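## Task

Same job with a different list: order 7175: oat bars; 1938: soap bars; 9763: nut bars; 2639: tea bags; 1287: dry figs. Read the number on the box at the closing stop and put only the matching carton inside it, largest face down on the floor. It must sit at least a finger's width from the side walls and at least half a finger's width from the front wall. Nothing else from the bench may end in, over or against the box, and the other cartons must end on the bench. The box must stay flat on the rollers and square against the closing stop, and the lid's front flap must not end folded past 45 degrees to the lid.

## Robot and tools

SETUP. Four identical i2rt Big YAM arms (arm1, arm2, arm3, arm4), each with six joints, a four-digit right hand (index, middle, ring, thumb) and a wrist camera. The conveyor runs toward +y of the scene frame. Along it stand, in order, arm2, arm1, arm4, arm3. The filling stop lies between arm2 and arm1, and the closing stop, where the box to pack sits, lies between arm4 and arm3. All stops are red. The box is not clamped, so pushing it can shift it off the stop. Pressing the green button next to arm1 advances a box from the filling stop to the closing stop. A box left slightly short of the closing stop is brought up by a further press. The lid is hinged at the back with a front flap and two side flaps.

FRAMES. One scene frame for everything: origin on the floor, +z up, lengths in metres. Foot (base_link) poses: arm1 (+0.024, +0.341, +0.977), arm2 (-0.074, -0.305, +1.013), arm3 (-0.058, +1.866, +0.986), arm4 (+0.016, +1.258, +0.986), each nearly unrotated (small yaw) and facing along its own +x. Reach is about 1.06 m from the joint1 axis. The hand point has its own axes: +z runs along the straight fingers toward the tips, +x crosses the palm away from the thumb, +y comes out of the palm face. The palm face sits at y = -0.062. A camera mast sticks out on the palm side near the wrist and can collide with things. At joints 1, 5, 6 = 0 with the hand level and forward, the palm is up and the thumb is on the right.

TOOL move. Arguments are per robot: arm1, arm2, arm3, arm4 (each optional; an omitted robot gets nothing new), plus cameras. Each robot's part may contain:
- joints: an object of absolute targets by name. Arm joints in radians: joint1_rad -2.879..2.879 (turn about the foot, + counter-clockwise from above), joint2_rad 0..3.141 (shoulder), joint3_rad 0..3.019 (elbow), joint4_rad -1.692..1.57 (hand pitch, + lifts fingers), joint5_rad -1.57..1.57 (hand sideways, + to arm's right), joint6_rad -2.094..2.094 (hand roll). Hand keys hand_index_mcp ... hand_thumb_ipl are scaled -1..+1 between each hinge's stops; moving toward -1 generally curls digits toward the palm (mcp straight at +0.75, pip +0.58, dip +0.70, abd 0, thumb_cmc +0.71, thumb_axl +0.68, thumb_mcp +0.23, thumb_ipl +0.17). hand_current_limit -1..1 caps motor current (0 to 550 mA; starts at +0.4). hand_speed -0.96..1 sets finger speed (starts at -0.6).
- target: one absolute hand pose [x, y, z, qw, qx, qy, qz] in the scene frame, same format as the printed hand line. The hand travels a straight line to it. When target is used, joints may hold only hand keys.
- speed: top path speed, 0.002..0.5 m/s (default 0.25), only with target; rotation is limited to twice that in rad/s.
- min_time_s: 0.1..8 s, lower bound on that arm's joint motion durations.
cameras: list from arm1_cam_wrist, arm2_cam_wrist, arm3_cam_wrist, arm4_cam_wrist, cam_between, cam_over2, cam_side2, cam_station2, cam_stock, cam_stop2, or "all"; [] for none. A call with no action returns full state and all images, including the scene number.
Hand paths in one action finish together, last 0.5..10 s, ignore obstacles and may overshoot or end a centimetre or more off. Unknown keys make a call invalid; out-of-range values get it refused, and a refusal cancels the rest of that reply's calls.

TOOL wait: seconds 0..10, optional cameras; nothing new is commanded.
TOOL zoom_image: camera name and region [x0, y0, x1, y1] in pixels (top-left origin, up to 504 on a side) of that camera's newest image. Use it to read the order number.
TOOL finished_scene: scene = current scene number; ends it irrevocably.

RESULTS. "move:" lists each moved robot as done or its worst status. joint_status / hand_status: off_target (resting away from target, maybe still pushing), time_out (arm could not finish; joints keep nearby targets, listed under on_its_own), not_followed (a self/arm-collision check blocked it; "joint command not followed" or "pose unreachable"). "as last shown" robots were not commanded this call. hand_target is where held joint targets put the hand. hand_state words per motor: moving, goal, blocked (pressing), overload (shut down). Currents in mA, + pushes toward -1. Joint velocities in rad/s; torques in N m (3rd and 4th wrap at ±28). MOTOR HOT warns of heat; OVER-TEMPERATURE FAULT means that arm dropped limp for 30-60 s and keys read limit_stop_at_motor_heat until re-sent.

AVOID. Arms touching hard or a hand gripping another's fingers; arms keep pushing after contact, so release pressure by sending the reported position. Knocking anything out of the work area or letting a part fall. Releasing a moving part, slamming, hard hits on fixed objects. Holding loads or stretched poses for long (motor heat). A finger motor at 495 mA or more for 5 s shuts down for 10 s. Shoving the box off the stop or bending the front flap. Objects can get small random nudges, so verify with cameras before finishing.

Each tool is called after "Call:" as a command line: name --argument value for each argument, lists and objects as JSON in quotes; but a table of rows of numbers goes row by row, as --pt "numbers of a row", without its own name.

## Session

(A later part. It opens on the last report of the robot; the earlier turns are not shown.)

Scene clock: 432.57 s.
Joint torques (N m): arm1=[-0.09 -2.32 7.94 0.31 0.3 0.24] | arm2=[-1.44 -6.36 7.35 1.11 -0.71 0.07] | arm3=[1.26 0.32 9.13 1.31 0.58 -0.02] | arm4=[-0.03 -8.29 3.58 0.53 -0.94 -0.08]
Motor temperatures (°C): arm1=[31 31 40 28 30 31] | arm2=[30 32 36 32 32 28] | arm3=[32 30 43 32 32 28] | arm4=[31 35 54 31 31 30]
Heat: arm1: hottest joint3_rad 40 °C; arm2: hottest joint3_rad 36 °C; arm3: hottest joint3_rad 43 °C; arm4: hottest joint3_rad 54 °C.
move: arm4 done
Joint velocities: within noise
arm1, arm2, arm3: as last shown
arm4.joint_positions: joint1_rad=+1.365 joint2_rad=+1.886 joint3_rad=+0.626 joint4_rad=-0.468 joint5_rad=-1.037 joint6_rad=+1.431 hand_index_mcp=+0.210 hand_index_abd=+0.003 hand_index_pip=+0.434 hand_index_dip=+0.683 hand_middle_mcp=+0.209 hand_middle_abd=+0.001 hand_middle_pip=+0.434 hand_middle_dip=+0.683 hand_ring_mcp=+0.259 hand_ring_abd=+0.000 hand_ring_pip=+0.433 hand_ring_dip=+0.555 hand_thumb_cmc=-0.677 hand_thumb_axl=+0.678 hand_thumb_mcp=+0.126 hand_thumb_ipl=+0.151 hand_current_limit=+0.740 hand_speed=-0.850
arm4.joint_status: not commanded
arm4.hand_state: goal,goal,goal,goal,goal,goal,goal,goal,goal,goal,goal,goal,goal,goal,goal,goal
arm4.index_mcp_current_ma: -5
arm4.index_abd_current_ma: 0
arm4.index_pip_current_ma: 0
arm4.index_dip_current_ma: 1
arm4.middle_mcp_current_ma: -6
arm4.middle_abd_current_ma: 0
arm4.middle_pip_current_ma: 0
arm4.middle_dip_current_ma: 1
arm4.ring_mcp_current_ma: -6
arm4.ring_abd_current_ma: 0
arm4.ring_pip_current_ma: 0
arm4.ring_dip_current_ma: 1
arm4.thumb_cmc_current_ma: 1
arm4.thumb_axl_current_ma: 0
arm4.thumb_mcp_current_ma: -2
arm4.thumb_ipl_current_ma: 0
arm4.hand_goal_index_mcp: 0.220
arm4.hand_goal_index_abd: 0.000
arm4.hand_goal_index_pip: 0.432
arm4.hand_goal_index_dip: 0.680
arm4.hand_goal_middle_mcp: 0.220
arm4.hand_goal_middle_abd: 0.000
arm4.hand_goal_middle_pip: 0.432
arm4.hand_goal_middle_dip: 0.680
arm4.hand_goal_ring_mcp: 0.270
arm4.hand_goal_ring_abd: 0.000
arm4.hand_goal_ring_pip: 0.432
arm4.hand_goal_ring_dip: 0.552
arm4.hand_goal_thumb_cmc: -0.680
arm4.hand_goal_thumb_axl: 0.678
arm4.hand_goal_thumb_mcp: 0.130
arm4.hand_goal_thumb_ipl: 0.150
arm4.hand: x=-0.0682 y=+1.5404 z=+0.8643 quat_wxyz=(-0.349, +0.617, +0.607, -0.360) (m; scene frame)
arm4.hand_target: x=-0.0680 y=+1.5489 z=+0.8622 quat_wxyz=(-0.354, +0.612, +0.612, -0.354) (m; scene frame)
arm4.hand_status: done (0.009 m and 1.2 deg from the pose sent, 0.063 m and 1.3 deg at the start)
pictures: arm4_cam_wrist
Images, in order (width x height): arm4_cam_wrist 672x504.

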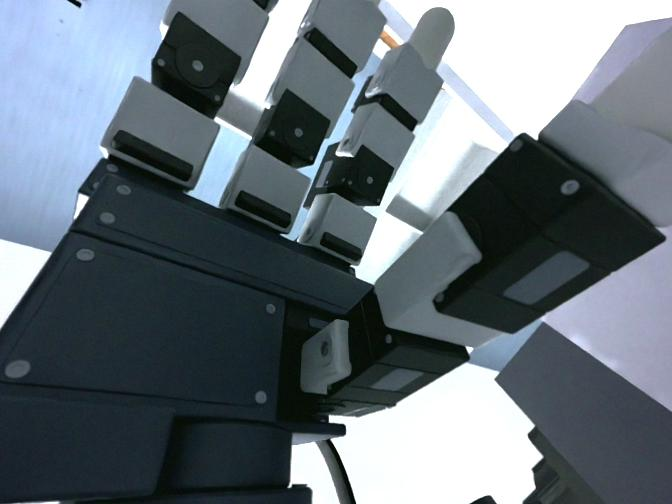

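Call:
move --arm4 '{"target":[0.07,1.55,0.92,-0.3536,0.6124,0.6124,-0.3536],"speed":0.2}' --cameras '["arm4_cam_wrist","cam_side2"]'

Call:
zoom_image --camera "arm4_cam_wrist" --region '[380, 0, 672, 300]'

Scene clock: 440.30 s.
Joint torques (N m): arm1=[-0.15 -2.32 7.94 0.31 0.3 0.24] | arm2=[-1.67 -6.07 7.35 1.22 -0.67 0.06] | arm3=[1.26 0.32 9.13 1.28 0.58 -0.02] | arm4=[-0.67 -9 6.01 -1.62 -0.55 -0.16]
Motor temperatures (°C): arm1=[31 31 40 28 30 31] | arm2=[30 32 36 32 32 28] | arm3=[32 30 43 32 31 28] | arm4=[31 35 53 31 31 30]
Heat: arm1: hottest joint3_rad 40 °C; arm2: hottest joint3_rad 36 °C; arm3: hottest joint3_rad 43 °C; arm4: hottest joint3_rad 53 °C.
move: arm4 off_target
Joint velocities: within noise
arm1, arm2, arm3: as last shown
arm4.joint_positions: joint1_rad=+0.979 joint2_rad=+1.860 joint3_rad=+0.827 joint4_rad=-1.204 joint5_rad=-0.875 joint6_rad=+0.802 hand_index_mcp=+0.210 hand_index_abd=+0.002 hand_index_pip=+0.434 hand_index_dip=+0.683 hand_middle_mcp=+0.210 hand_middle_abd=+0.001 hand_middle_pip=+0.434 hand_middle_dip=+0.683 hand_ring_mcp=+0.260 hand_ring_abd=+0.000 hand_ring_pip=+0.433 hand_ring_dip=+0.555 hand_thumb_cmc=-0.678 hand_thumb_axl=+0.678 hand_thumb_mcp=+0.126 hand_thumb_ipl=+0.151 hand_current_limit=+0.740 hand_speed=-0.850
arm4.joint_status: not commanded
arm4.hand_state: goal,goal,goal,goal,goal,goal,goal,goal,goal,goal,goal,goal,goal,goal,goal,goal
arm4.index_mcp_current_ma: -5
arm4.index_abd_current_ma: 0
arm4.index_pip_current_ma: 0
arm4.index_dip_current_ma: 1
arm4.middle_mcp_current_ma: -5
arm4.middle_abd_current_ma: 0
arm4.middle_pip_current_ma: 0
arm4.middle_dip_current_ma: 1
arm4.ring_mcp_current_ma: -5
arm4.ring_abd_current_ma: 0
arm4.ring_pip_current_ma: 0
arm4.ring_dip_current_ma: 1
arm4.thumb_cmc_current_ma: 0
arm4.thumb_axl_current_ma: 0
arm4.thumb_mcp_current_ma: -2
arm4.thumb_ipl_current_ma: 0
arm4.hand_goal_index_mcp: 0.220
arm4.hand_goal_index_abd: 0.000
arm4.hand_goal_index_pip: 0.432
arm4.hand_goal_index_dip: 0.680
arm4.hand_goal_middle_mcp: 0.220
arm4.hand_goal_middle_abd: 0.000
arm4.hand_goal_middle_pip: 0.432
arm4.hand_goal_middle_dip: 0.680
arm4.hand_goal_ring_mcp: 0.270
arm4.hand_goal_ring_abd: 0.000
arm4.hand_goal_ring_pip: 0.432
arm4.hand_goal_ring_dip: 0.552
arm4.hand_goal_thumb_cmc: -0.680
arm4.hand_goal_thumb_axl: 0.678
arm4.hand_goal_thumb_mcp: 0.130
arm4.hand_goal_thumb_ipl: 0.150
arm4.hand: x=+0.0627 y=+1.5412 z=+0.9183 quat_wxyz=(-0.351, +0.614, +0.611, -0.357) (m; scene frame)
arm4.hand_target: x=+0.0699 y=+1.5498 z=+0.9200 quat_wxyz=(-0.353, +0.613, +0.612, -0.353) (m; scene frame)
arm4.hand_status: off_target (0.012 m and 0.5 deg from the pose sent, 0.149 m and 1.2 deg at the start)
pictures: arm4_cam_wrist, cam_side2
Images, in order (width x height): arm4_cam_wrist 672x504, cam_side2 672x504.

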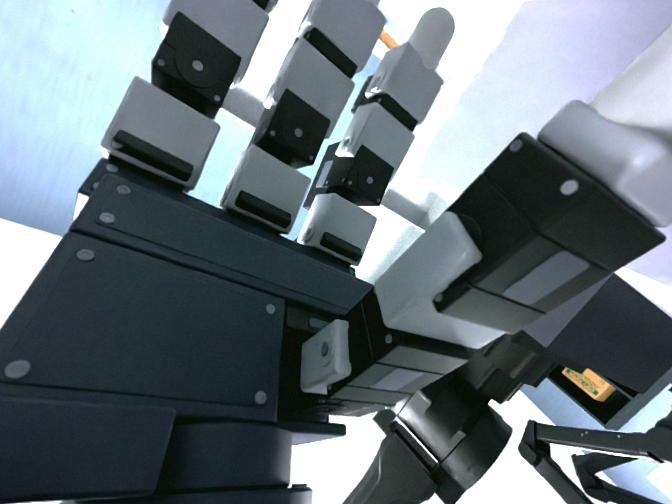

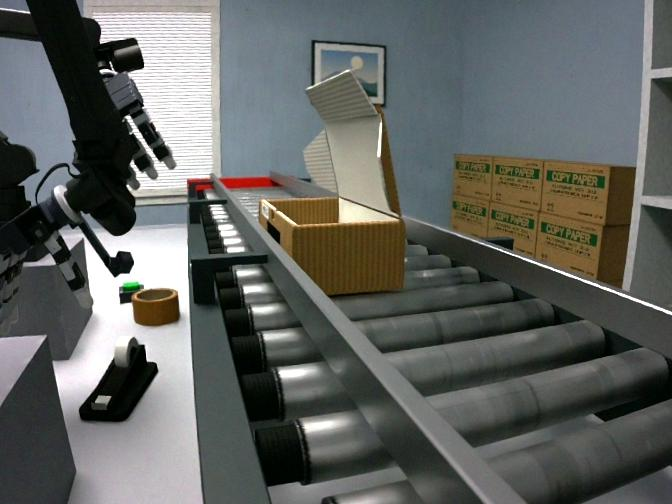

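Scaled by 1.680 from the camera's 672x504 image, which has a finer 960x720 frame.

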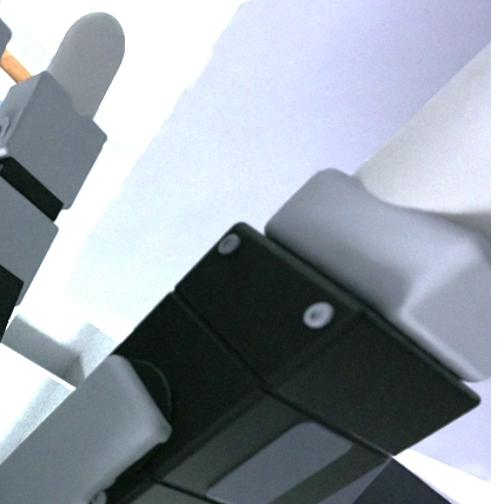

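Call:
wait --seconds 0.1 --cameras '["cam_over2","cam_stop2","cam_station2","cam_between","cam_side2"]'

Scene clock: 450.43 s.
Joint torques (N m): arm1=[-0.09 -2.32 7.94 0.31 0.3 0.24] | arm2=[-2.08 -5.77 7.2 1.24 -0.67 0.07] | arm3=[1.26 0.32 9.11 1.28 0.58 -0.02] | arm4=[-0.62 -8.64 6 -1.62 -0.54 -0.12]
Motor temperatures (°C): arm1=[31 31 40 28 30 31] | arm2=[30 32 36 32 32 28] | arm3=[32 30 43 32 31 28] | arm4=[31 35 53 31 31 30]
Heat: arm1: hottest joint3_rad 40 °C; arm2: hottest joint3_rad 36 °C; arm3: hottest joint3_rad 43 °C; arm4: hottest joint3_rad 53 °C.
Joint velocities: within noise
arm1.joint_positions: joint1_rad=+0.308 joint2_rad=+0.808 joint3_rad=+0.654 joint4_rad=-1.138 joint5_rad=+0.603 joint6_rad=-1.211 hand_index_mcp=+0.219 hand_index_abd=+0.001 hand_index_pip=+0.434 hand_index_dip=+0.682 hand_middle_mcp=+0.219 hand_middle_abd=+0.001 hand_middle_pip=+0.434 hand_middle_dip=+0.683 hand_ring_mcp=+0.268 hand_ring_abd=+0.000 hand_ring_pip=+0.433 hand_ring_dip=+0.554 hand_thumb_cmc=-0.681 hand_thumb_axl=+0.677 hand_thumb_mcp=+0.126 hand_thumb_ipl=+0.149 hand_current_limit=+0.400 hand_speed=-0.850
arm1.joint_status: not commanded
arm1.hand_state: goal,goal,goal,goal,goal,goal,goal,goal,goal,goal,goal,goal,goal,goal,goal,goal
arm1.index_mcp_current_ma: 0
arm1.index_abd_current_ma: 0
arm1.index_pip_current_ma: 0
arm1.index_dip_current_ma: 0
arm1.middle_mcp_current_ma: 0
arm1.middle_abd_current_ma: 0
arm1.middle_pip_current_ma: 0
arm1.middle_dip_current_ma: 0
arm1.ring_mcp_current_ma: 0
arm1.ring_abd_current_ma: 0
arm1.ring_pip_current_ma: 0
arm1.ring_dip_current_ma: 0
arm1.thumb_cmc_current_ma: 0
arm1.thumb_axl_current_ma: 0
arm1.thumb_mcp_current_ma: -1
arm1.thumb_ipl_current_ma: 0
arm1.hand_goal_index_mcp: 0.220
arm1.hand_goal_index_abd: 0.000
arm1.hand_goal_index_pip: 0.432
arm1.hand_goal_index_dip: 0.680
arm1.hand_goal_middle_mcp: 0.220
arm1.hand_goal_middle_abd: 0.000
arm1.hand_goal_middle_pip: 0.432
arm1.hand_goal_middle_dip: 0.680
arm1.hand_goal_ring_mcp: 0.270
arm1.hand_goal_ring_abd: 0.000
arm1.hand_goal_ring_pip: 0.432
arm1.hand_goal_ring_dip: 0.552
arm1.hand_goal_thumb_cmc: -0.680
arm1.hand_goal_thumb_axl: 0.678
arm1.hand_goal_thumb_mcp: 0.130
arm1.hand_goal_thumb_ipl: 0.150
arm1.hand: x=+0.3258 y=+0.4082 z=+1.1356 quat_wxyz=(+0.226, +0.046, +0.946, -0.228) (m; scene frame)
arm1.hand_target: x=+0.3232 y=+0.4048 z=+1.1350 quat_wxyz=(+0.223, +0.053, +0.946, -0.227) (m; scene frame)
arm1.hand_status: not commanded
arm2.joint_positions: joint1_rad=-0.590 joint2_rad=+1.208 joint3_rad=+0.808 joint4_rad=-1.211 joint5_rad=-0.802 joint6_rad=+1.190 hand_index_mcp=+0.214 hand_index_abd=+0.003 hand_index_pip=+0.434 hand_index_dip=+0.683 hand_middle_mcp=+0.215 hand_middle_abd=+0.001 hand_middle_pip=+0.434 hand_middle_dip=+0.683 hand_ring_mcp=+0.263 hand_ring_abd=-0.002 hand_ring_pip=+0.434 hand_ring_dip=+0.555 hand_thumb_cmc=-0.696 hand_thumb_axl=+0.680 hand_thumb_mcp=+0.125 hand_thumb_ipl=+0.148 hand_current_limit=+0.400 hand_speed=-0.850
arm2.joint_status: not commanded
arm2.hand_state: goal,goal,goal,goal,goal,goal,goal,goal,goal,goal,goal,goal,goal,goal,goal,goal
arm2.index_mcp_current_ma: -2
arm2.index_abd_current_ma: 0
arm2.index_pip_current_ma: 0
arm2.index_dip_current_ma: 1
arm2.middle_mcp_current_ma: -2
arm2.middle_abd_current_ma: 0
arm2.middle_pip_current_ma: 0
arm2.middle_dip_current_ma: 0
arm2.ring_mcp_current_ma: -3
arm2.ring_abd_current_ma: 0
arm2.ring_pip_current_ma: 0
arm2.ring_dip_current_ma: 1
arm2.thumb_cmc_current_ma: 1
arm2.thumb_axl_current_ma: 0
arm2.thumb_mcp_current_ma: -2
arm2.thumb_ipl_current_ma: -1
arm2.hand_goal_index_mcp: 0.220
arm2.hand_goal_index_abd: 0.000
arm2.hand_goal_index_pip: 0.432
arm2.hand_goal_index_dip: 0.680
arm2.hand_goal_middle_mcp: 0.220
arm2.hand_goal_middle_abd: 0.000
arm2.hand_goal_middle_pip: 0.432
arm2.hand_goal_middle_dip: 0.680
arm2.hand_goal_ring_mcp: 0.270
arm2.hand_goal_ring_abd: 0.000
arm2.hand_goal_ring_pip: 0.432
arm2.hand_goal_ring_dip: 0.552
arm2.hand_goal_thumb_cmc: -0.700
arm2.hand_goal_thumb_axl: 0.678
arm2.hand_goal_thumb_mcp: 0.130
arm2.hand_goal_thumb_ipl: 0.150
arm2.hand: x=+0.2028 y=-0.4427 z=+1.1155 quat_wxyz=(-0.348, +0.910, -0.140, +0.179) (m; scene frame)
arm2.hand_target: x=+0.2002 y=-0.4451 z=+1.1147 quat_wxyz=(-0.344, +0.909, -0.147, +0.183) (m; scene frame)
arm2.hand_status: not commanded
arm3.joint_positions: joint1_rad=+0.287 joint2_rad=+0.792 joint3_rad=+0.653 joint4_rad=-1.164 joint5_rad=+0.598 joint6_rad=-1.191 hand_index_mcp=+0.225 hand_index_abd=+0.001 hand_index_pip=+0.436 hand_index_dip=+0.683 hand_middle_mcp=+0.225 hand_middle_abd=+0.001 hand_middle_pip=+0.436 hand_middle_dip=+0.683 hand_ring_mcp=+0.278 hand_ring_abd=+0.001 hand_ring_pip=+0.436 hand_ring_dip=+0.555 hand_thumb_cmc=-0.682 hand_thumb_axl=+0.677 hand_thumb_mcp=+0.121 hand_thumb_ipl=+0.151 hand_current_limit=+0.740 hand_speed=-0.850
arm3.joint_status: not commanded
arm3.hand_state: goal,goal,goal,goal,goal,goal,goal,goal,goal,goal,goal,goal,goal,goal,goal,goal
arm3.index_mcp_current_ma: 20
arm3.index_abd_current_ma: 2
arm3.index_pip_current_ma: 17
arm3.index_dip_current_ma: 11
arm3.middle_mcp_current_ma: 21
arm3.middle_abd_current_ma: 2
arm3.middle_pip_current_ma: 17
arm3.middle_dip_current_ma: 13
arm3.ring_mcp_current_ma: 15
arm3.ring_abd_current_ma: 2
arm3.ring_pip_current_ma: 16
arm3.ring_dip_current_ma: 11
arm3.thumb_cmc_current_ma: -7
arm3.thumb_axl_current_ma: -3
arm3.thumb_mcp_current_ma: -48
arm3.thumb_ipl_current_ma: 5
arm3.hand_goal_index_mcp: 0.220
arm3.hand_goal_index_abd: 0.000
arm3.hand_goal_index_pip: 0.432
arm3.hand_goal_index_dip: 0.680
arm3.hand_goal_middle_mcp: 0.220
arm3.hand_goal_middle_abd: 0.000
arm3.hand_goal_middle_pip: 0.432
arm3.hand_goal_middle_dip: 0.680
arm3.hand_goal_ring_mcp: 0.274
arm3.hand_goal_ring_abd: 0.000
arm3.hand_goal_ring_pip: 0.432
arm3.hand_goal_ring_dip: 0.552
arm3.hand_goal_thumb_cmc: -0.680
arm3.hand_goal_thumb_axl: 0.678
arm3.hand_goal_thumb_mcp: 0.130
arm3.hand_goal_thumb_ipl: 0.150
arm3.hand: x=+0.2440 y=+1.8885 z=+1.1491 quat_wxyz=(+0.210, +0.120, +0.941, -0.236) (m; scene frame)
arm3.hand_target: x=+0.2456 y=+1.8931 z=+1.1469 quat_wxyz=(+0.213, +0.110, +0.942, -0.236) (m; scene frame)
arm3.hand_status: not commanded
arm4.joint_positions: joint1_rad=+0.979 joint2_rad=+1.860 joint3_rad=+0.827 joint4_rad=-1.204 joint5_rad=-0.875 joint6_rad=+0.802 hand_index_mcp=+0.210 hand_index_abd=+0.002 hand_index_pip=+0.434 hand_index_dip=+0.683 hand_middle_mcp=+0.210 hand_middle_abd=+0.001 hand_middle_pip=+0.434 hand_middle_dip=+0.683 hand_ring_mcp=+0.260 hand_ring_abd=+0.000 hand_ring_pip=+0.433 hand_ring_dip=+0.555 hand_thumb_cmc=-0.678 hand_thumb_axl=+0.678 hand_thumb_mcp=+0.126 hand_thumb_ipl=+0.151 hand_current_limit=+0.740 hand_speed=-0.850
arm4.joint_status: not commanded
arm4.hand_state: goal,goal,goal,goal,goal,goal,goal,goal,goal,goal,goal,goal,goal,goal,goal,goal
arm4.index_mcp_current_ma: -5
arm4.index_abd_current_ma: 0
arm4.index_pip_current_ma: 0
arm4.index_dip_current_ma: 1
arm4.middle_mcp_current_ma: -5
arm4.middle_abd_current_ma: 0
arm4.middle_pip_current_ma: 0
arm4.middle_dip_current_ma: 1
arm4.ring_mcp_current_ma: -5
arm4.ring_abd_current_ma: 0
arm4.ring_pip_current_ma: 0
arm4.ring_dip_current_ma: 1
arm4.thumb_cmc_current_ma: 0
arm4.thumb_axl_current_ma: 0
arm4.thumb_mcp_current_ma: -2
arm4.thumb_ipl_current_ma: 0
arm4.hand_goal_index_mcp: 0.220
arm4.hand_goal_index_abd: 0.000
arm4.hand_goal_index_pip: 0.432
arm4.hand_goal_index_dip: 0.680
arm4.hand_goal_middle_mcp: 0.220
arm4.hand_goal_middle_abd: 0.000
arm4.hand_goal_middle_pip: 0.432
arm4.hand_goal_middle_dip: 0.680
arm4.hand_goal_ring_mcp: 0.270
arm4.hand_goal_ring_abd: 0.000
arm4.hand_goal_ring_pip: 0.432
arm4.hand_goal_ring_dip: 0.552
arm4.hand_goal_thumb_cmc: -0.680
arm4.hand_goal_thumb_axl: 0.678
arm4.hand_goal_thumb_mcp: 0.130
arm4.hand_goal_thumb_ipl: 0.150
arm4.hand: x=+0.0627 y=+1.5413 z=+0.9183 quat_wxyz=(-0.351, +0.614, +0.611, -0.357) (m; scene frame)
arm4.hand_target: x=+0.0699 y=+1.5498 z=+0.9200 quat_wxyz=(-0.353, +0.613, +0.612, -0.353) (m; scene frame)
arm4.hand_status: off_target (0.011 m and 0.5 deg from the pose sent, 0.149 m and 1.2 deg at the start)
wait: 0.10 s; at rest from the start
pictures: cam_between, cam_over2, cam_side2, cam_station2, cam_stop2
Images, in order (width x height): cam_between 672x504, cam_over2 672x504, cam_side2 672x504, cam_station2 672x504, cam_stop2 672x504.

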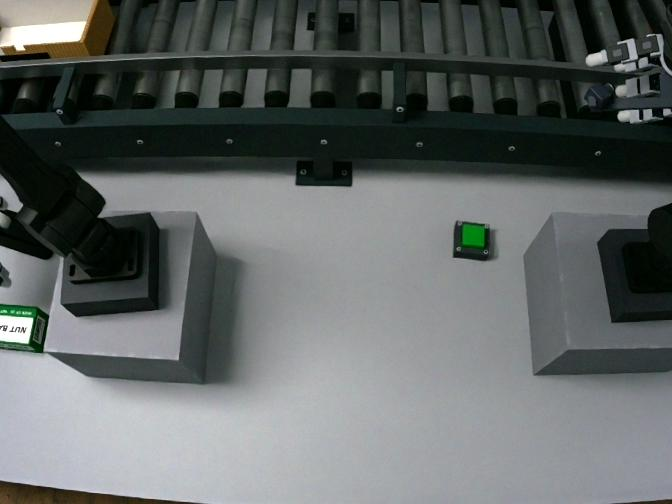

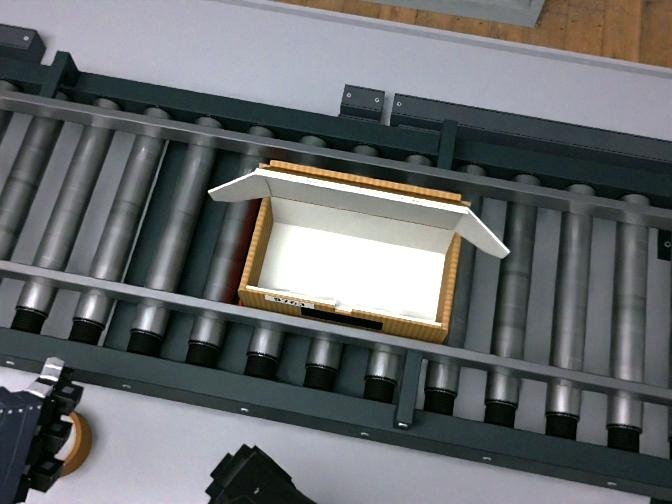

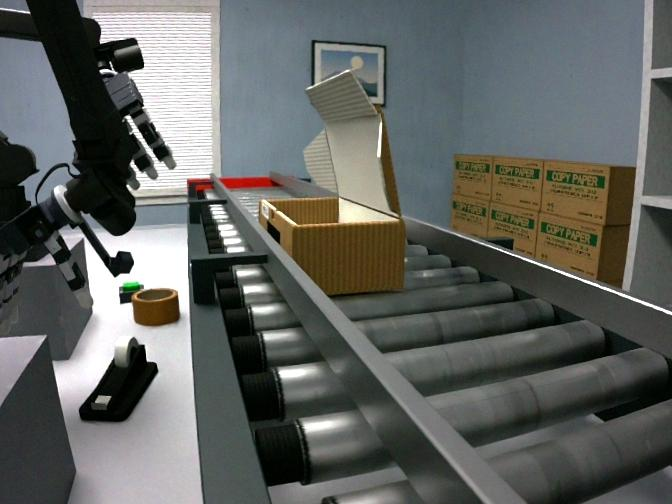

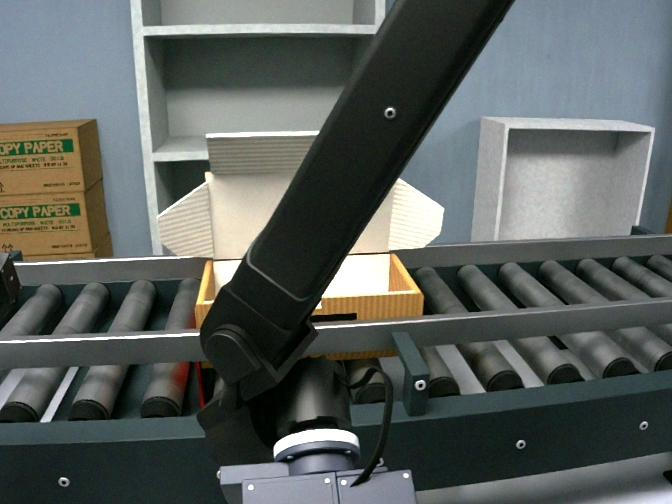

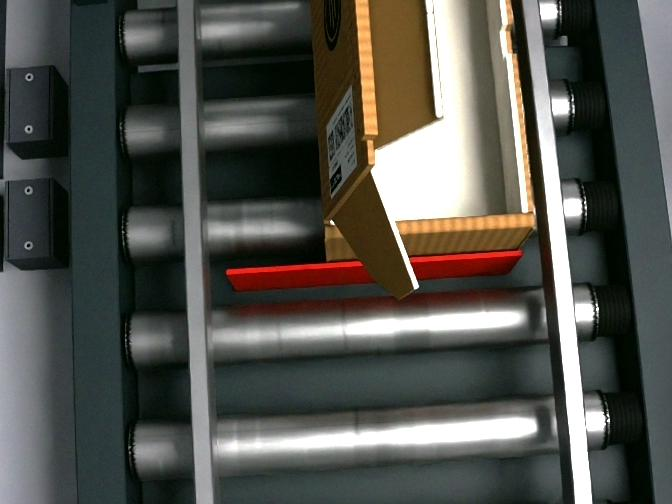

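Call:
move --arm4 '{"joints":{"joint1_rad":-0.6,"joint2_rad":0.9,"joint3_rad":0.85,"joint4_rad":-1.25,"joint5_rad":-0.8,"joint6_rad":1.3,"hand_current_limit":0.4},"min_time_s":4}' --cameras '["cam_between"]'

Call:
zoom_image --camera "cam_between" --region '[0, 200, 240, 440]'

Scene clock: 457.57 s.
Joint torques (N m): arm1=[-0.09 -2.37 7.94 0.29 0.3 0.25] | arm2=[-2.02 -5.83 7.45 1.26 -0.68 0.07] | arm3=[1.32 0.44 9.14 1.29 0.58 -0.02] | arm4=[-0.91 -3.25 11.58 0.34 -0.67 0.01]
Motor temperatures (°C): arm1=[31 31 40 28 30 31] | arm2=[30 32 37 32 32 28] | arm3=[32 30 43 32 31 28] | arm4=[31 35 53 31 31 30]
Heat: arm1: hottest joint3_rad 40 °C; arm2: hottest joint3_rad 37 °C; arm3: hottest joint3_rad 43 °C; arm4: hottest joint3_rad 53 °C.
move: arm4 done
Joint velocities: within noise
arm1, arm2, arm3: as last shown
arm4.joint_positions: joint1_rad=-0.592 joint2_rad=+0.909 joint3_rad=+0.827 joint4_rad=-1.237 joint5_rad=-0.802 joint6_rad=+1.288 hand_index_mcp=+0.215 hand_index_abd=+0.002 hand_index_pip=+0.434 hand_index_dip=+0.683 hand_middle_mcp=+0.214 hand_middle_abd=+0.001 hand_middle_pip=+0.434 hand_middle_dip=+0.683 hand_ring_mcp=+0.264 hand_ring_abd=+0.000 hand_ring_pip=+0.433 hand_ring_dip=+0.555 hand_thumb_cmc=-0.678 hand_thumb_axl=+0.678 hand_thumb_mcp=+0.126 hand_thumb_ipl=+0.151 hand_current_limit=+0.400 hand_speed=-0.850
arm4.joint_status: all done
arm4.hand_state: goal,goal,goal,goal,goal,goal,goal,goal,goal,goal,goal,goal,goal,goal,goal,goal
arm4.index_mcp_current_ma: -2
arm4.index_abd_current_ma: 0
arm4.index_pip_current_ma: 0
arm4.index_dip_current_ma: 1
arm4.middle_mcp_current_ma: -2
arm4.middle_abd_current_ma: 0
arm4.middle_pip_current_ma: 0
arm4.middle_dip_current_ma: 1
arm4.ring_mcp_current_ma: -2
arm4.ring_abd_current_ma: 0
arm4.ring_pip_current_ma: 0
arm4.ring_dip_current_ma: 1
arm4.thumb_cmc_current_ma: 0
arm4.thumb_axl_current_ma: 0
arm4.thumb_mcp_current_ma: -2
arm4.thumb_ipl_current_ma: 0
arm4.hand_goal_index_mcp: 0.220
arm4.hand_goal_index_abd: 0.000
arm4.hand_goal_index_pip: 0.432
arm4.hand_goal_index_dip: 0.680
arm4.hand_goal_middle_mcp: 0.220
arm4.hand_goal_middle_abd: 0.000
arm4.hand_goal_middle_pip: 0.432
arm4.hand_goal_middle_dip: 0.680
arm4.hand_goal_ring_mcp: 0.270
arm4.hand_goal_ring_abd: 0.000
arm4.hand_goal_ring_pip: 0.432
arm4.hand_goal_ring_dip: 0.552
arm4.hand_goal_thumb_cmc: -0.680
arm4.hand_goal_thumb_axl: 0.678
arm4.hand_goal_thumb_mcp: 0.130
arm4.hand_goal_thumb_ipl: 0.150
arm4.hand: x=+0.3043 y=+1.1829 z=+1.1740 quat_wxyz=(-0.326, +0.912, -0.036, +0.245) (m; scene frame)
arm4.hand_target: x=+0.3051 y=+1.1794 z=+1.1854 quat_wxyz=(-0.322, +0.912, -0.041, +0.253) (m; scene frame)
arm4.hand_status: not commanded
pictures: cam_between
Images, in order (width x height): cam_between 672x504.

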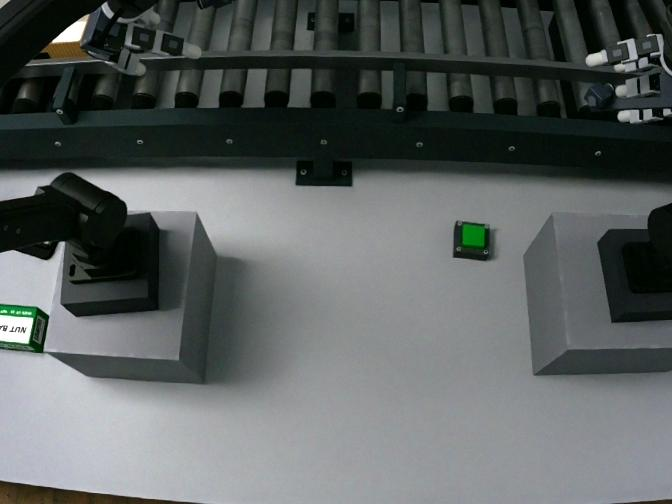

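Scaled by 2.100 from the camera's 672x504 image, which has a finer 960x720 frame.

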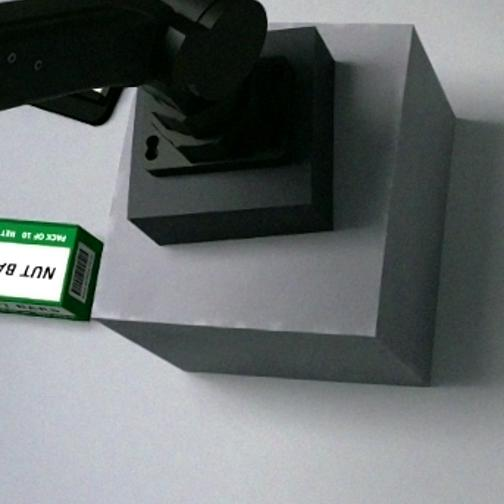

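Call:
move --arm3 '{"joints":{"joint1_rad":-0.6,"joint2_rad":1.1,"joint3_rad":0.78,"joint4_rad":-1.25,"joint5_rad":0.85,"joint6_rad":-0.8},"min_time_s":3}'

Call:
move --arm3 '{"joints":{"joint1_rad":-0.946,"joint2_rad":1.85,"joint3_rad":1.0,"joint4_rad":-1.25,"joint5_rad":0.829,"joint6_rad":-0.68},"min_time_s":3}'

Call:
move --arm3 '{"target":[0.065,1.545,0.922,-0.3536,0.6124,0.6124,-0.3536],"speed":0.15}' --cameras '["cam_station2","cam_side2","arm3_cam_wrist"]'

Scene clock: 465.83 s.
Joint torques (N m): arm1=[-0.09 -2.32 7.94 0.31 0.3 0.25] | arm2=[-1.32 -5.77 7.39 1.18 -0.64 0.1] | arm3=[-0.67 -2.37 12.05 -0.08 0.92 0.16] | arm4=[-0.44 -3.6 11.6 0.21 -0.65 -0.01]
Motor temperatures (°C): arm1=[31 31 40 28 30 31] | arm2=[30 32 37 32 32 28] | arm3=[32 30 43 32 32 28] | arm4=[31 35 55 30 31 30]
Heat: arm1: hottest joint3_rad 40 °C; arm2: hottest joint3_rad 37 °C; arm3: hottest joint3_rad 43 °C; arm4: hottest joint3_rad 55 °C.
move: arm3 done
Joint velocities: within noise
arm1, arm2, arm4: as last shown
arm3.joint_positions: joint1_rad=-0.586 joint2_rad=+1.089 joint3_rad=+0.736 joint4_rad=-1.240 joint5_rad=+0.848 joint6_rad=-0.809 hand_index_mcp=+0.222 hand_index_abd=+0.001 hand_index_pip=+0.435 hand_index_dip=+0.683 hand_middle_mcp=+0.222 hand_middle_abd=+0.001 hand_middle_pip=+0.435 hand_middle_dip=+0.683 hand_ring_mcp=+0.275 hand_ring_abd=+0.001 hand_ring_pip=+0.435 hand_ring_dip=+0.555 hand_thumb_cmc=-0.682 hand_thumb_axl=+0.677 hand_thumb_mcp=+0.122 hand_thumb_ipl=+0.151 hand_current_limit=+0.740 hand_speed=-0.850
arm3.joint_status: all done
arm3.hand_state: goal,goal,goal,goal,goal,goal,goal,goal,goal,goal,goal,goal,goal,goal,goal,goal
arm3.index_mcp_current_ma: 8
arm3.index_abd_current_ma: 2
arm3.index_pip_current_ma: 13
arm3.index_dip_current_ma: 10
arm3.middle_mcp_current_ma: 8
arm3.middle_abd_current_ma: 2
arm3.middle_pip_current_ma: 13
arm3.middle_dip_current_ma: 12
arm3.ring_mcp_current_ma: 5
arm3.ring_abd_current_ma: 2
arm3.ring_pip_current_ma: 12
arm3.ring_dip_current_ma: 11
arm3.thumb_cmc_current_ma: -7
arm3.thumb_axl_current_ma: -3
arm3.thumb_mcp_current_ma: -42
arm3.thumb_ipl_current_ma: 5
arm3.hand_goal_index_mcp: 0.220
arm3.hand_goal_index_abd: 0.000
arm3.hand_goal_index_pip: 0.432
arm3.hand_goal_index_dip: 0.680
arm3.hand_goal_middle_mcp: 0.220
arm3.hand_goal_middle_abd: 0.000
arm3.hand_goal_middle_pip: 0.432
arm3.hand_goal_middle_dip: 0.680
arm3.hand_goal_ring_mcp: 0.274
arm3.hand_goal_ring_abd: 0.000
arm3.hand_goal_ring_pip: 0.432
arm3.hand_goal_ring_dip: 0.552
arm3.hand_goal_thumb_cmc: -0.680
arm3.hand_goal_thumb_axl: 0.678
arm3.hand_goal_thumb_mcp: 0.130
arm3.hand_goal_thumb_ipl: 0.150
arm3.hand: x=+0.1445 y=+1.5795 z=+1.1247 quat_wxyz=(+0.010, +0.593, +0.696, -0.405) (m; scene frame)
arm3.hand_target: x=+0.1508 y=+1.5672 z=+1.1402 quat_wxyz=(+0.020, +0.604, +0.686, -0.405) (m; scene frame)
arm3.hand_status: not commanded
pictures: none

Scene clock: 469.43 s.
Joint torques (N m): arm1=[-0.09 -2.32 7.95 0.31 0.3 0.24] | arm2=[-1.67 -6.07 7.28 1.37 -0.68 0.07] | arm3=[-0.62 -9.29 7.3 -1.03 0.66 0.09] | arm4=[-1.44 -3.66 11.44 0.31 -0.62 0]
Motor temperatures (°C): arm1=[31 31 40 28 30 31] | arm2=[30 32 37 32 32 28] | arm3=[32 30 43 32 32 28] | arm4=[31 35 56 30 31 30]
Heat: arm1: hottest joint3_rad 40 °C; arm2: hottest joint3_rad 37 °C; arm3: hottest joint3_rad 43 °C; arm4: hottest joint3_rad 56 °C.
move: arm3 done
Joint velocities: within noise
arm1, arm2, arm4: as last shown
arm3.joint_positions: joint1_rad=-0.933 joint2_rad=+1.837 joint3_rad=+0.973 joint4_rad=-1.241 joint5_rad=+0.831 joint6_rad=-0.689 hand_index_mcp=+0.219 hand_index_abd=+0.001 hand_index_pip=+0.435 hand_index_dip=+0.683 hand_middle_mcp=+0.219 hand_middle_abd=+0.001 hand_middle_pip=+0.434 hand_middle_dip=+0.683 hand_ring_mcp=+0.273 hand_ring_abd=+0.001 hand_ring_pip=+0.434 hand_ring_dip=+0.555 hand_thumb_cmc=-0.682 hand_thumb_axl=+0.677 hand_thumb_mcp=+0.123 hand_thumb_ipl=+0.151 hand_current_limit=+0.740 hand_speed=-0.850
arm3.joint_status: all done
arm3.hand_state: goal,goal,goal,goal,goal,goal,goal,goal,goal,goal,goal,goal,goal,goal,goal,goal
arm3.index_mcp_current_ma: -2
arm3.index_abd_current_ma: 2
arm3.index_pip_current_ma: 10
arm3.index_dip_current_ma: 10
arm3.middle_mcp_current_ma: -2
arm3.middle_abd_current_ma: 2
arm3.middle_pip_current_ma: 9
arm3.middle_dip_current_ma: 12
arm3.ring_mcp_current_ma: -4
arm3.ring_abd_current_ma: 2
arm3.ring_pip_current_ma: 9
arm3.ring_dip_current_ma: 10
arm3.thumb_cmc_current_ma: -7
arm3.thumb_axl_current_ma: -3
arm3.thumb_mcp_current_ma: -36
arm3.thumb_ipl_current_ma: 5
arm3.hand_goal_index_mcp: 0.220
arm3.hand_goal_index_abd: 0.000
arm3.hand_goal_index_pip: 0.432
arm3.hand_goal_index_dip: 0.680
arm3.hand_goal_middle_mcp: 0.220
arm3.hand_goal_middle_abd: 0.000
arm3.hand_goal_middle_pip: 0.432
arm3.hand_goal_middle_dip: 0.680
arm3.hand_goal_ring_mcp: 0.274
arm3.hand_goal_ring_abd: 0.000
arm3.hand_goal_ring_pip: 0.432
arm3.hand_goal_ring_dip: 0.552
arm3.hand_goal_thumb_cmc: -0.680
arm3.hand_goal_thumb_axl: 0.678
arm3.hand_goal_thumb_mcp: 0.130
arm3.hand_goal_thumb_ipl: 0.150
arm3.hand: x=+0.0652 y=+1.4784 z=+0.9414 quat_wxyz=(-0.266, +0.652, +0.607, -0.367) (m; scene frame)
arm3.hand_target: x=+0.0652 y=+1.4681 z=+0.9425 quat_wxyz=(-0.265, +0.660, +0.600, -0.366) (m; scene frame)
arm3.hand_status: not commanded
pictures: none

Scene clock: 470.93 s.
Joint torques (N m): arm1=[-0.09 -2.37 7.94 0.31 0.3 0.25] | arm2=[-1.9 -5.66 7.38 1.16 -0.66 0.09] | arm3=[1.38 -8.88 3.89 -1.68 0.48 0.04] | arm4=[-1.03 -3.78 11.55 0.24 -0.62 0.02]
Motor temperatures (°C): arm1=[31 31 40 28 30 31] | arm2=[30 32 37 32 32 28] | arm3=[32 30 43 32 32 28] | arm4=[31 35 56 30 31 30]
Heat: arm1: hottest joint3_rad 40 °C; arm2: hottest joint3_rad 37 °C; arm3: hottest joint3_rad 43 °C; arm4: hottest joint3_rad 56 °C.
move: arm3 done
Joint velocities: within noise
arm1, arm2, arm4: as last shown
arm3.joint_positions: joint1_rad=-0.848 joint2_rad=+1.902 joint3_rad=+0.949 joint4_rad=-1.409 joint5_rad=+0.763 joint6_rad=-0.565 hand_index_mcp=+0.218 hand_index_abd=+0.001 hand_index_pip=+0.434 hand_index_dip=+0.682 hand_middle_mcp=+0.218 hand_middle_abd=+0.001 hand_middle_pip=+0.434 hand_middle_dip=+0.683 hand_ring_mcp=+0.272 hand_ring_abd=+0.001 hand_ring_pip=+0.434 hand_ring_dip=+0.555 hand_thumb_cmc=-0.682 hand_thumb_axl=+0.677 hand_thumb_mcp=+0.124 hand_thumb_ipl=+0.151 hand_current_limit=+0.740 hand_speed=-0.850
arm3.joint_status: not commanded
arm3.hand_state: goal,goal,goal,goal,goal,goal,goal,goal,goal,goal,goal,goal,goal,goal,goal,goal
arm3.index_mcp_current_ma: -7
arm3.index_abd_current_ma: 2
arm3.index_pip_current_ma: 8
arm3.index_dip_current_ma: 10
arm3.middle_mcp_current_ma: -7
arm3.middle_abd_current_ma: 2
arm3.middle_pip_current_ma: 8
arm3.middle_dip_current_ma: 11
arm3.ring_mcp_current_ma: -8
arm3.ring_abd_current_ma: 2
arm3.ring_pip_current_ma: 8
arm3.ring_dip_current_ma: 10
arm3.thumb_cmc_current_ma: -7
arm3.thumb_axl_current_ma: -3
arm3.thumb_mcp_current_ma: -32
arm3.thumb_ipl_current_ma: 5
arm3.hand_goal_index_mcp: 0.220
arm3.hand_goal_index_abd: 0.000
arm3.hand_goal_index_pip: 0.432
arm3.hand_goal_index_dip: 0.680
arm3.hand_goal_middle_mcp: 0.220
arm3.hand_goal_middle_abd: 0.000
arm3.hand_goal_middle_pip: 0.432
arm3.hand_goal_middle_dip: 0.680
arm3.hand_goal_ring_mcp: 0.274
arm3.hand_goal_ring_abd: 0.000
arm3.hand_goal_ring_pip: 0.432
arm3.hand_goal_ring_dip: 0.552
arm3.hand_goal_thumb_cmc: -0.680
arm3.hand_goal_thumb_axl: 0.678
arm3.hand_goal_thumb_mcp: 0.130
arm3.hand_goal_thumb_ipl: 0.150
arm3.hand: x=+0.0647 y=+1.5384 z=+0.9254 quat_wxyz=(-0.344, +0.621, +0.610, -0.352) (m; scene frame)
arm3.hand_target: x=+0.0648 y=+1.5450 z=+0.9221 quat_wxyz=(-0.354, +0.612, +0.612, -0.354) (m; scene frame)
arm3.hand_status: done (0.007 m and 1.5 deg from the pose sent, 0.069 m and 11.1 deg at the start)
pictures: arm3_cam_wrist, cam_side2, cam_station2
Images, in order (width x height): arm3_cam_wrist 672x504, cam_side2 672x504, cam_station2 672x504.

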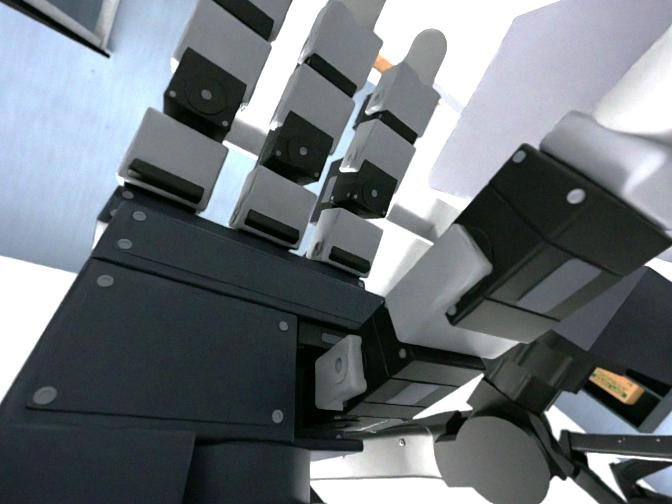

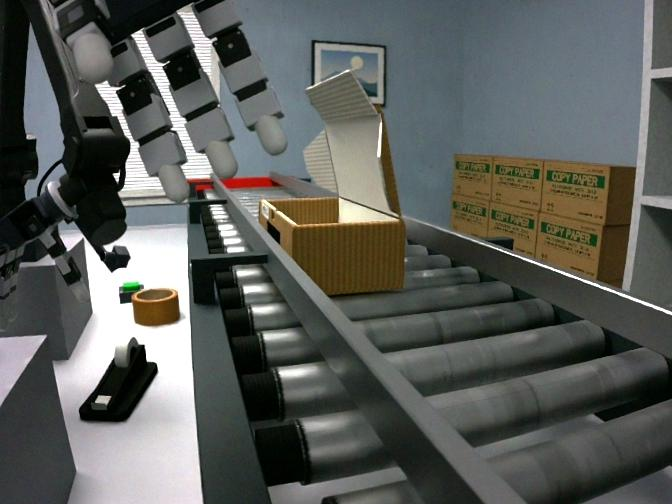

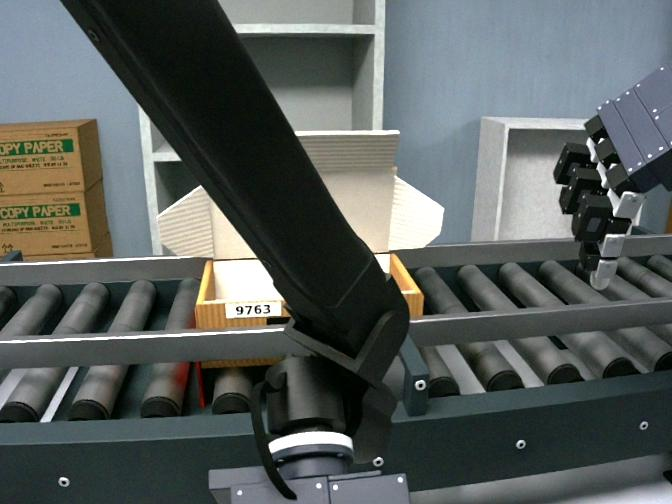

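Call:
zoom_image --camera "cam_side2" --region '[0, 140, 180, 340]'

Call:
zoom_image --camera "cam_station2" --region '[180, 380, 460, 504]'

Scaled by 2.520 from the camera's 672x504 image, which has a finer 960x720 frame.

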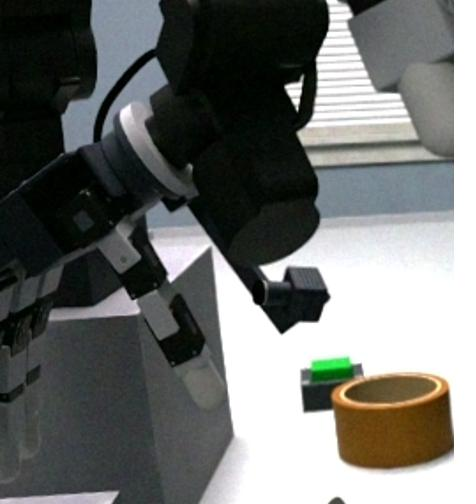

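Scaled by 1.800 from the camera's 672x504 image, which has a finer 960x720 frame.

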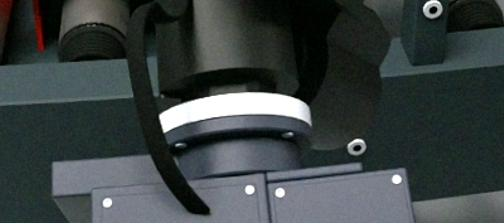

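Call:
move --arm3 '{"target":[-0.063,1.553,0.87,-0.3536,0.6124,0.6124,-0.3536],"speed":0.15,"joints":{"hand_index_mcp":0.25,"hand_middle_mcp":0.25,"hand_ring_mcp":0.3,"hand_thumb_mcp":0.17}}' --cameras '["cam_between","cam_side2"]'

Call:
zoom_image --camera "cam_between" --region '[0, 200, 160, 400]'

Scene clock: 481.67 s.
Joint torques (N m): arm1=[-0.09 -2.26 7.95 0.31 0.3 0.24] | arm2=[-1.44 -5.77 7.49 1.25 -0.67 0.08] | arm3=[-0.67 -8.88 2.22 -0.32 0.88 -0.12] | arm4=[-0.5 -3.49 11.59 0.29 -0.68 0]
Motor temperatures (°C): arm1=[31 31 40 28 30 31] | arm2=[30 32 37 32 32 28] | arm3=[32 31 42 32 32 28] | arm4=[31 35 57 30 31 30]
Heat: arm1: hottest joint3_rad 40 °C; arm2: hottest joint3_rad 37 °C; arm3: hottest joint3_rad 42 °C; arm4: hottest joint3_rad 57 °C.
move: arm3 done
Joint velocities: within noise
arm1, arm2, arm4: as last shown
arm3.joint_positions: joint1_rad=-1.139 joint2_rad=+1.902 joint3_rad=+0.697 joint4_rad=-0.905 joint5_rad=+0.963 joint6_rad=-0.930 hand_index_mcp=+0.238 hand_index_abd=+0.001 hand_index_pip=+0.434 hand_index_dip=+0.682 hand_middle_mcp=+0.238 hand_middle_abd=+0.001 hand_middle_pip=+0.434 hand_middle_dip=+0.683 hand_ring_mcp=+0.289 hand_ring_abd=+0.001 hand_ring_pip=+0.434 hand_ring_dip=+0.555 hand_thumb_cmc=-0.682 hand_thumb_axl=+0.677 hand_thumb_mcp=+0.164 hand_thumb_ipl=+0.151 hand_current_limit=+0.740 hand_speed=-0.850
arm3.joint_status: all done
arm3.hand_state: goal,goal,goal,goal,goal,goal,goal,goal,goal,goal,goal,goal,goal,goal,goal,goal
arm3.index_mcp_current_ma: -52
arm3.index_abd_current_ma: 2
arm3.index_pip_current_ma: 7
arm3.index_dip_current_ma: 9
arm3.middle_mcp_current_ma: -51
arm3.middle_abd_current_ma: 2
arm3.middle_pip_current_ma: 7
arm3.middle_dip_current_ma: 11
arm3.ring_mcp_current_ma: -51
arm3.ring_abd_current_ma: 2
arm3.ring_pip_current_ma: 7
arm3.ring_dip_current_ma: 10
arm3.thumb_cmc_current_ma: -7
arm3.thumb_axl_current_ma: -3
arm3.thumb_mcp_current_ma: -31
arm3.thumb_ipl_current_ma: 5
arm3.hand_goal_index_mcp: 0.250
arm3.hand_goal_index_abd: 0.000
arm3.hand_goal_index_pip: 0.432
arm3.hand_goal_index_dip: 0.680
arm3.hand_goal_middle_mcp: 0.250
arm3.hand_goal_middle_abd: 0.000
arm3.hand_goal_middle_pip: 0.432
arm3.hand_goal_middle_dip: 0.680
arm3.hand_goal_ring_mcp: 0.300
arm3.hand_goal_ring_abd: 0.000
arm3.hand_goal_ring_pip: 0.432
arm3.hand_goal_ring_dip: 0.552
arm3.hand_goal_thumb_cmc: -0.680
arm3.hand_goal_thumb_axl: 0.678
arm3.hand_goal_thumb_mcp: 0.170
arm3.hand_goal_thumb_ipl: 0.150
arm3.hand: x=-0.0584 y=+1.5529 z=+0.8694 quat_wxyz=(-0.353, +0.609, +0.615, -0.356) (m; scene frame)
arm3.hand_target: x=-0.0629 y=+1.5530 z=+0.8700 quat_wxyz=(-0.354, +0.612, +0.612, -0.354) (m; scene frame)
arm3.hand_status: done (0.005 m and 0.6 deg from the pose sent, 0.140 m and 1.5 deg at the start)
pictures: cam_between, cam_side2
Images, in order (width x height): cam_between 672x504, cam_side2 672x504.

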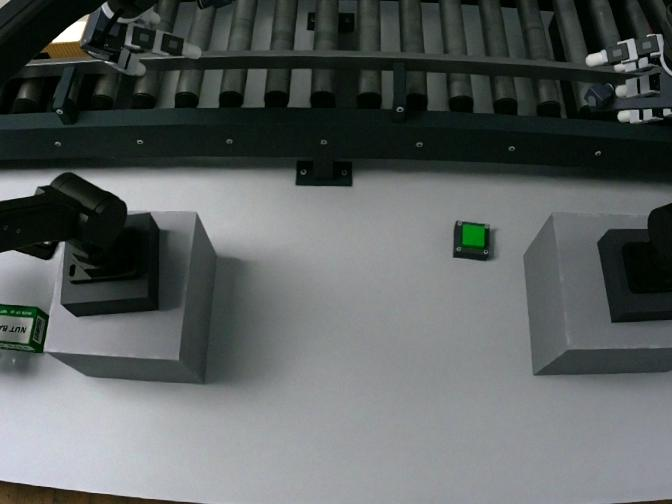

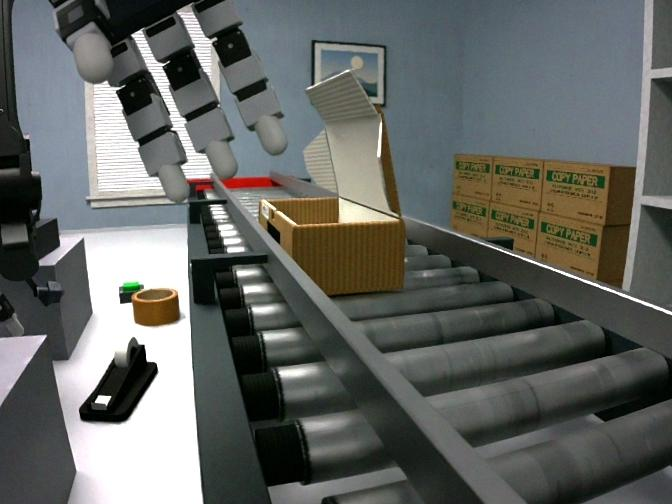

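Scaled by 2.520 from the camera's 672x504 image, which has a finer 960x720 frame.

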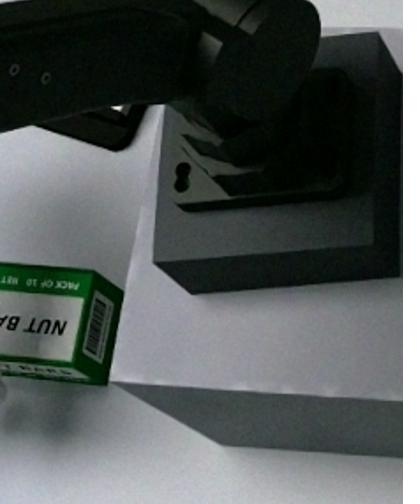

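Call:
move --arm3 '{"target":[-0.067,1.547,0.83,-0.3536,0.6124,0.6124,-0.3536],"speed":0.12}' --cameras '["cam_between"]'

Call:
zoom_image --camera "cam_between" --region '[0, 260, 100, 400]'

Scene clock: 485.43 s.
Joint torques (N m): arm1=[-0.09 -2.37 7.94 0.29 0.3 0.24] | arm2=[-1.32 -5.83 7.27 1.29 -0.67 0.08] | arm3=[-0.67 -7.94 2.8 -0.34 0.91 -0.14] | arm4=[-0.73 -3.72 11.45 0.18 -0.65 0.01]
Motor temperatures (°C): arm1=[31 31 40 28 30 31] | arm2=[30 32 37 32 32 28] | arm3=[32 31 42 31 32 28] | arm4=[31 35 58 30 31 30]
Heat: arm1: hottest joint3_rad 40 °C; arm2: hottest joint3_rad 37 °C; arm3: hottest joint3_rad 42 °C; arm4: hottest joint3_rad 58 °C.
move: arm3 done
Joint velocities: within noise
arm1, arm2, arm4: as last shown
arm3.joint_positions: joint1_rad=-1.160 joint2_rad=+2.011 joint3_rad=+0.703 joint4_rad=-0.773 joint5_rad=+0.972 joint6_rad=-0.961 hand_index_mcp=+0.238 hand_index_abd=+0.001 hand_index_pip=+0.434 hand_index_dip=+0.682 hand_middle_mcp=+0.238 hand_middle_abd=+0.001 hand_middle_pip=+0.434 hand_middle_dip=+0.683 hand_ring_mcp=+0.289 hand_ring_abd=+0.001 hand_ring_pip=+0.434 hand_ring_dip=+0.555 hand_thumb_cmc=-0.682 hand_thumb_axl=+0.677 hand_thumb_mcp=+0.164 hand_thumb_ipl=+0.151 hand_current_limit=+0.740 hand_speed=-0.850
arm3.joint_status: not commanded
arm3.hand_state: goal,goal,goal,goal,goal,goal,goal,goal,goal,goal,goal,goal,goal,goal,goal,goal
arm3.index_mcp_current_ma: -52
arm3.index_abd_current_ma: 2
arm3.index_pip_current_ma: 7
arm3.index_dip_current_ma: 9
arm3.middle_mcp_current_ma: -51
arm3.middle_abd_current_ma: 2
arm3.middle_pip_current_ma: 7
arm3.middle_dip_current_ma: 11
arm3.ring_mcp_current_ma: -51
arm3.ring_abd_current_ma: 2
arm3.ring_pip_current_ma: 7
arm3.ring_dip_current_ma: 10
arm3.thumb_cmc_current_ma: -7
arm3.thumb_axl_current_ma: -3
arm3.thumb_mcp_current_ma: -31
arm3.thumb_ipl_current_ma: 5
arm3.hand_goal_index_mcp: 0.250
arm3.hand_goal_index_abd: 0.000
arm3.hand_goal_index_pip: 0.432
arm3.hand_goal_index_dip: 0.680
arm3.hand_goal_middle_mcp: 0.250
arm3.hand_goal_middle_abd: 0.000
arm3.hand_goal_middle_pip: 0.432
arm3.hand_goal_middle_dip: 0.680
arm3.hand_goal_ring_mcp: 0.300
arm3.hand_goal_ring_abd: 0.000
arm3.hand_goal_ring_pip: 0.432
arm3.hand_goal_ring_dip: 0.552
arm3.hand_goal_thumb_cmc: -0.680
arm3.hand_goal_thumb_axl: 0.678
arm3.hand_goal_thumb_mcp: 0.170
arm3.hand_goal_thumb_ipl: 0.150
arm3.hand: x=-0.0640 y=+1.5514 z=+0.8336 quat_wxyz=(-0.352, +0.609, +0.615, -0.356) (m; scene frame)
arm3.hand_target: x=-0.0670 y=+1.5472 z=+0.8301 quat_wxyz=(-0.354, +0.612, +0.612, -0.354) (m; scene frame)
arm3.hand_status: done (0.006 m and 0.5 deg from the pose sent, 0.041 m and 0.6 deg at the start)
pictures: cam_between
Images, in order (width x height): cam_between 672x504.

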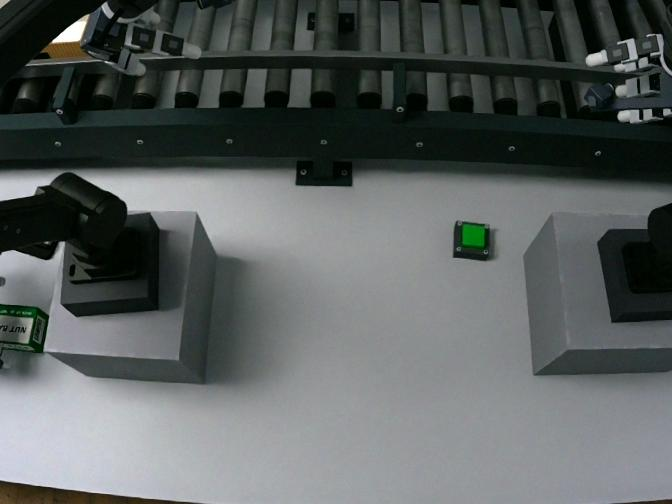

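Scaled by 3.600 from the camera's 672x504 image, which has a finer 960x720 frame.

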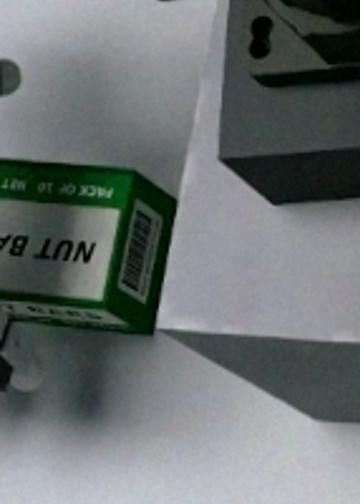

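Call:
move --arm3 '{"target":[-0.063,1.545,0.787,-0.3536,0.6124,0.6124,-0.3536],"speed":0.06}' --cameras '["cam_between"]'

Call:
zoom_image --camera "cam_between" --region '[0, 260, 100, 400]'

Scene clock: 489.67 s.
Joint torques (N m): arm1=[-0.03 -2.26 7.95 0.29 0.3 0.24] | arm2=[-1.55 -6.07 7.41 1.21 -0.67 0.06] | arm3=[-0.09 -8.47 1.91 -0.31 0.76 -0.01] | arm4=[-0.73 -3.02 11.52 0.39 -0.63 -0.02]
Motor temperatures (°C): arm1=[31 31 40 28 30 31] | arm2=[30 32 37 32 32 28] | arm3=[32 31 42 31 32 28] | arm4=[31 34 58 30 31 30]
Heat: arm1: hottest joint3_rad 40 °C; arm2: hottest joint3_rad 37 °C; arm3: hottest joint3_rad 42 °C; arm4: hottest joint3_rad 58 °C.
move: arm3 done
Joint velocities: within noise
arm1, arm2, arm4: as last shown
arm3.joint_positions: joint1_rad=-1.160 joint2_rad=+2.151 joint3_rad=+0.746 joint4_rad=-0.683 joint5_rad=+0.972 joint6_rad=-0.962 hand_index_mcp=+0.238 hand_index_abd=+0.001 hand_index_pip=+0.434 hand_index_dip=+0.682 hand_middle_mcp=+0.238 hand_middle_abd=+0.001 hand_middle_pip=+0.434 hand_middle_dip=+0.683 hand_ring_mcp=+0.289 hand_ring_abd=+0.001 hand_ring_pip=+0.434 hand_ring_dip=+0.555 hand_thumb_cmc=-0.682 hand_thumb_axl=+0.677 hand_thumb_mcp=+0.164 hand_thumb_ipl=+0.151 hand_current_limit=+0.740 hand_speed=-0.850
arm3.joint_status: not commanded
arm3.hand_state: goal,goal,goal,goal,goal,goal,goal,goal,goal,goal,goal,goal,goal,goal,goal,goal
arm3.index_mcp_current_ma: -52
arm3.index_abd_current_ma: 2
arm3.index_pip_current_ma: 7
arm3.index_dip_current_ma: 9
arm3.middle_mcp_current_ma: -51
arm3.middle_abd_current_ma: 2
arm3.middle_pip_current_ma: 7
arm3.middle_dip_current_ma: 11
arm3.ring_mcp_current_ma: -51
arm3.ring_abd_current_ma: 2
arm3.ring_pip_current_ma: 7
arm3.ring_dip_current_ma: 10
arm3.thumb_cmc_current_ma: -7
arm3.thumb_axl_current_ma: -3
arm3.thumb_mcp_current_ma: -31
arm3.thumb_ipl_current_ma: 5
arm3.hand_goal_index_mcp: 0.250
arm3.hand_goal_index_abd: 0.000
arm3.hand_goal_index_pip: 0.432
arm3.hand_goal_index_dip: 0.680
arm3.hand_goal_middle_mcp: 0.250
arm3.hand_goal_middle_abd: 0.000
arm3.hand_goal_middle_pip: 0.432
arm3.hand_goal_middle_dip: 0.680
arm3.hand_goal_ring_mcp: 0.300
arm3.hand_goal_ring_abd: 0.000
arm3.hand_goal_ring_pip: 0.432
arm3.hand_goal_ring_dip: 0.552
arm3.hand_goal_thumb_cmc: -0.680
arm3.hand_goal_thumb_axl: 0.678
arm3.hand_goal_thumb_mcp: 0.170
arm3.hand_goal_thumb_ipl: 0.150
arm3.hand: x=-0.0622 y=+1.5481 z=+0.7919 quat_wxyz=(-0.355, +0.608, +0.616, -0.354) (m; scene frame)
arm3.hand_target: x=-0.0630 y=+1.5450 z=+0.7871 quat_wxyz=(-0.354, +0.612, +0.612, -0.354) (m; scene frame)
arm3.hand_status: done (0.006 m and 0.7 deg from the pose sent, 0.047 m and 0.5 deg at the start)
pictures: cam_between
Images, in order (width x height): cam_between 672x504.

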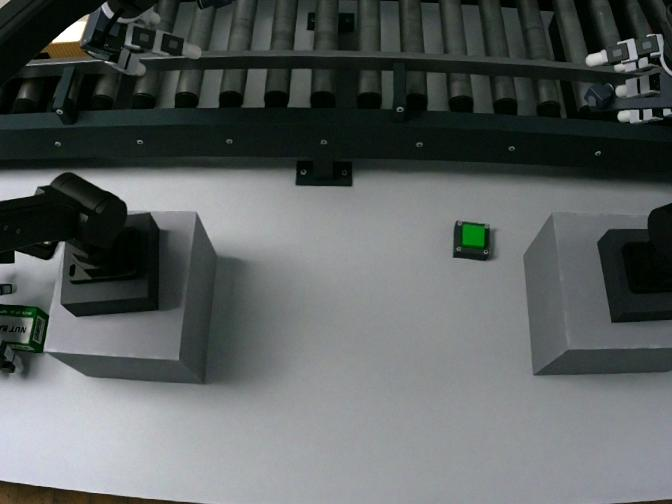

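Scaled by 3.600 from the camera's 672x504 image, which has a finer 960x720 frame.

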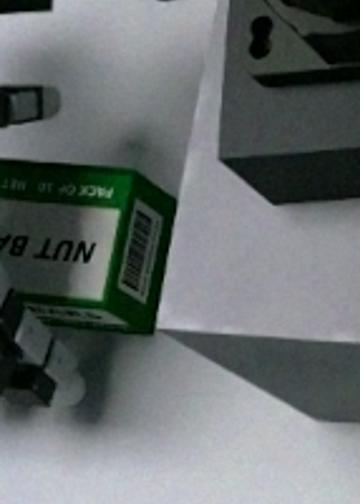

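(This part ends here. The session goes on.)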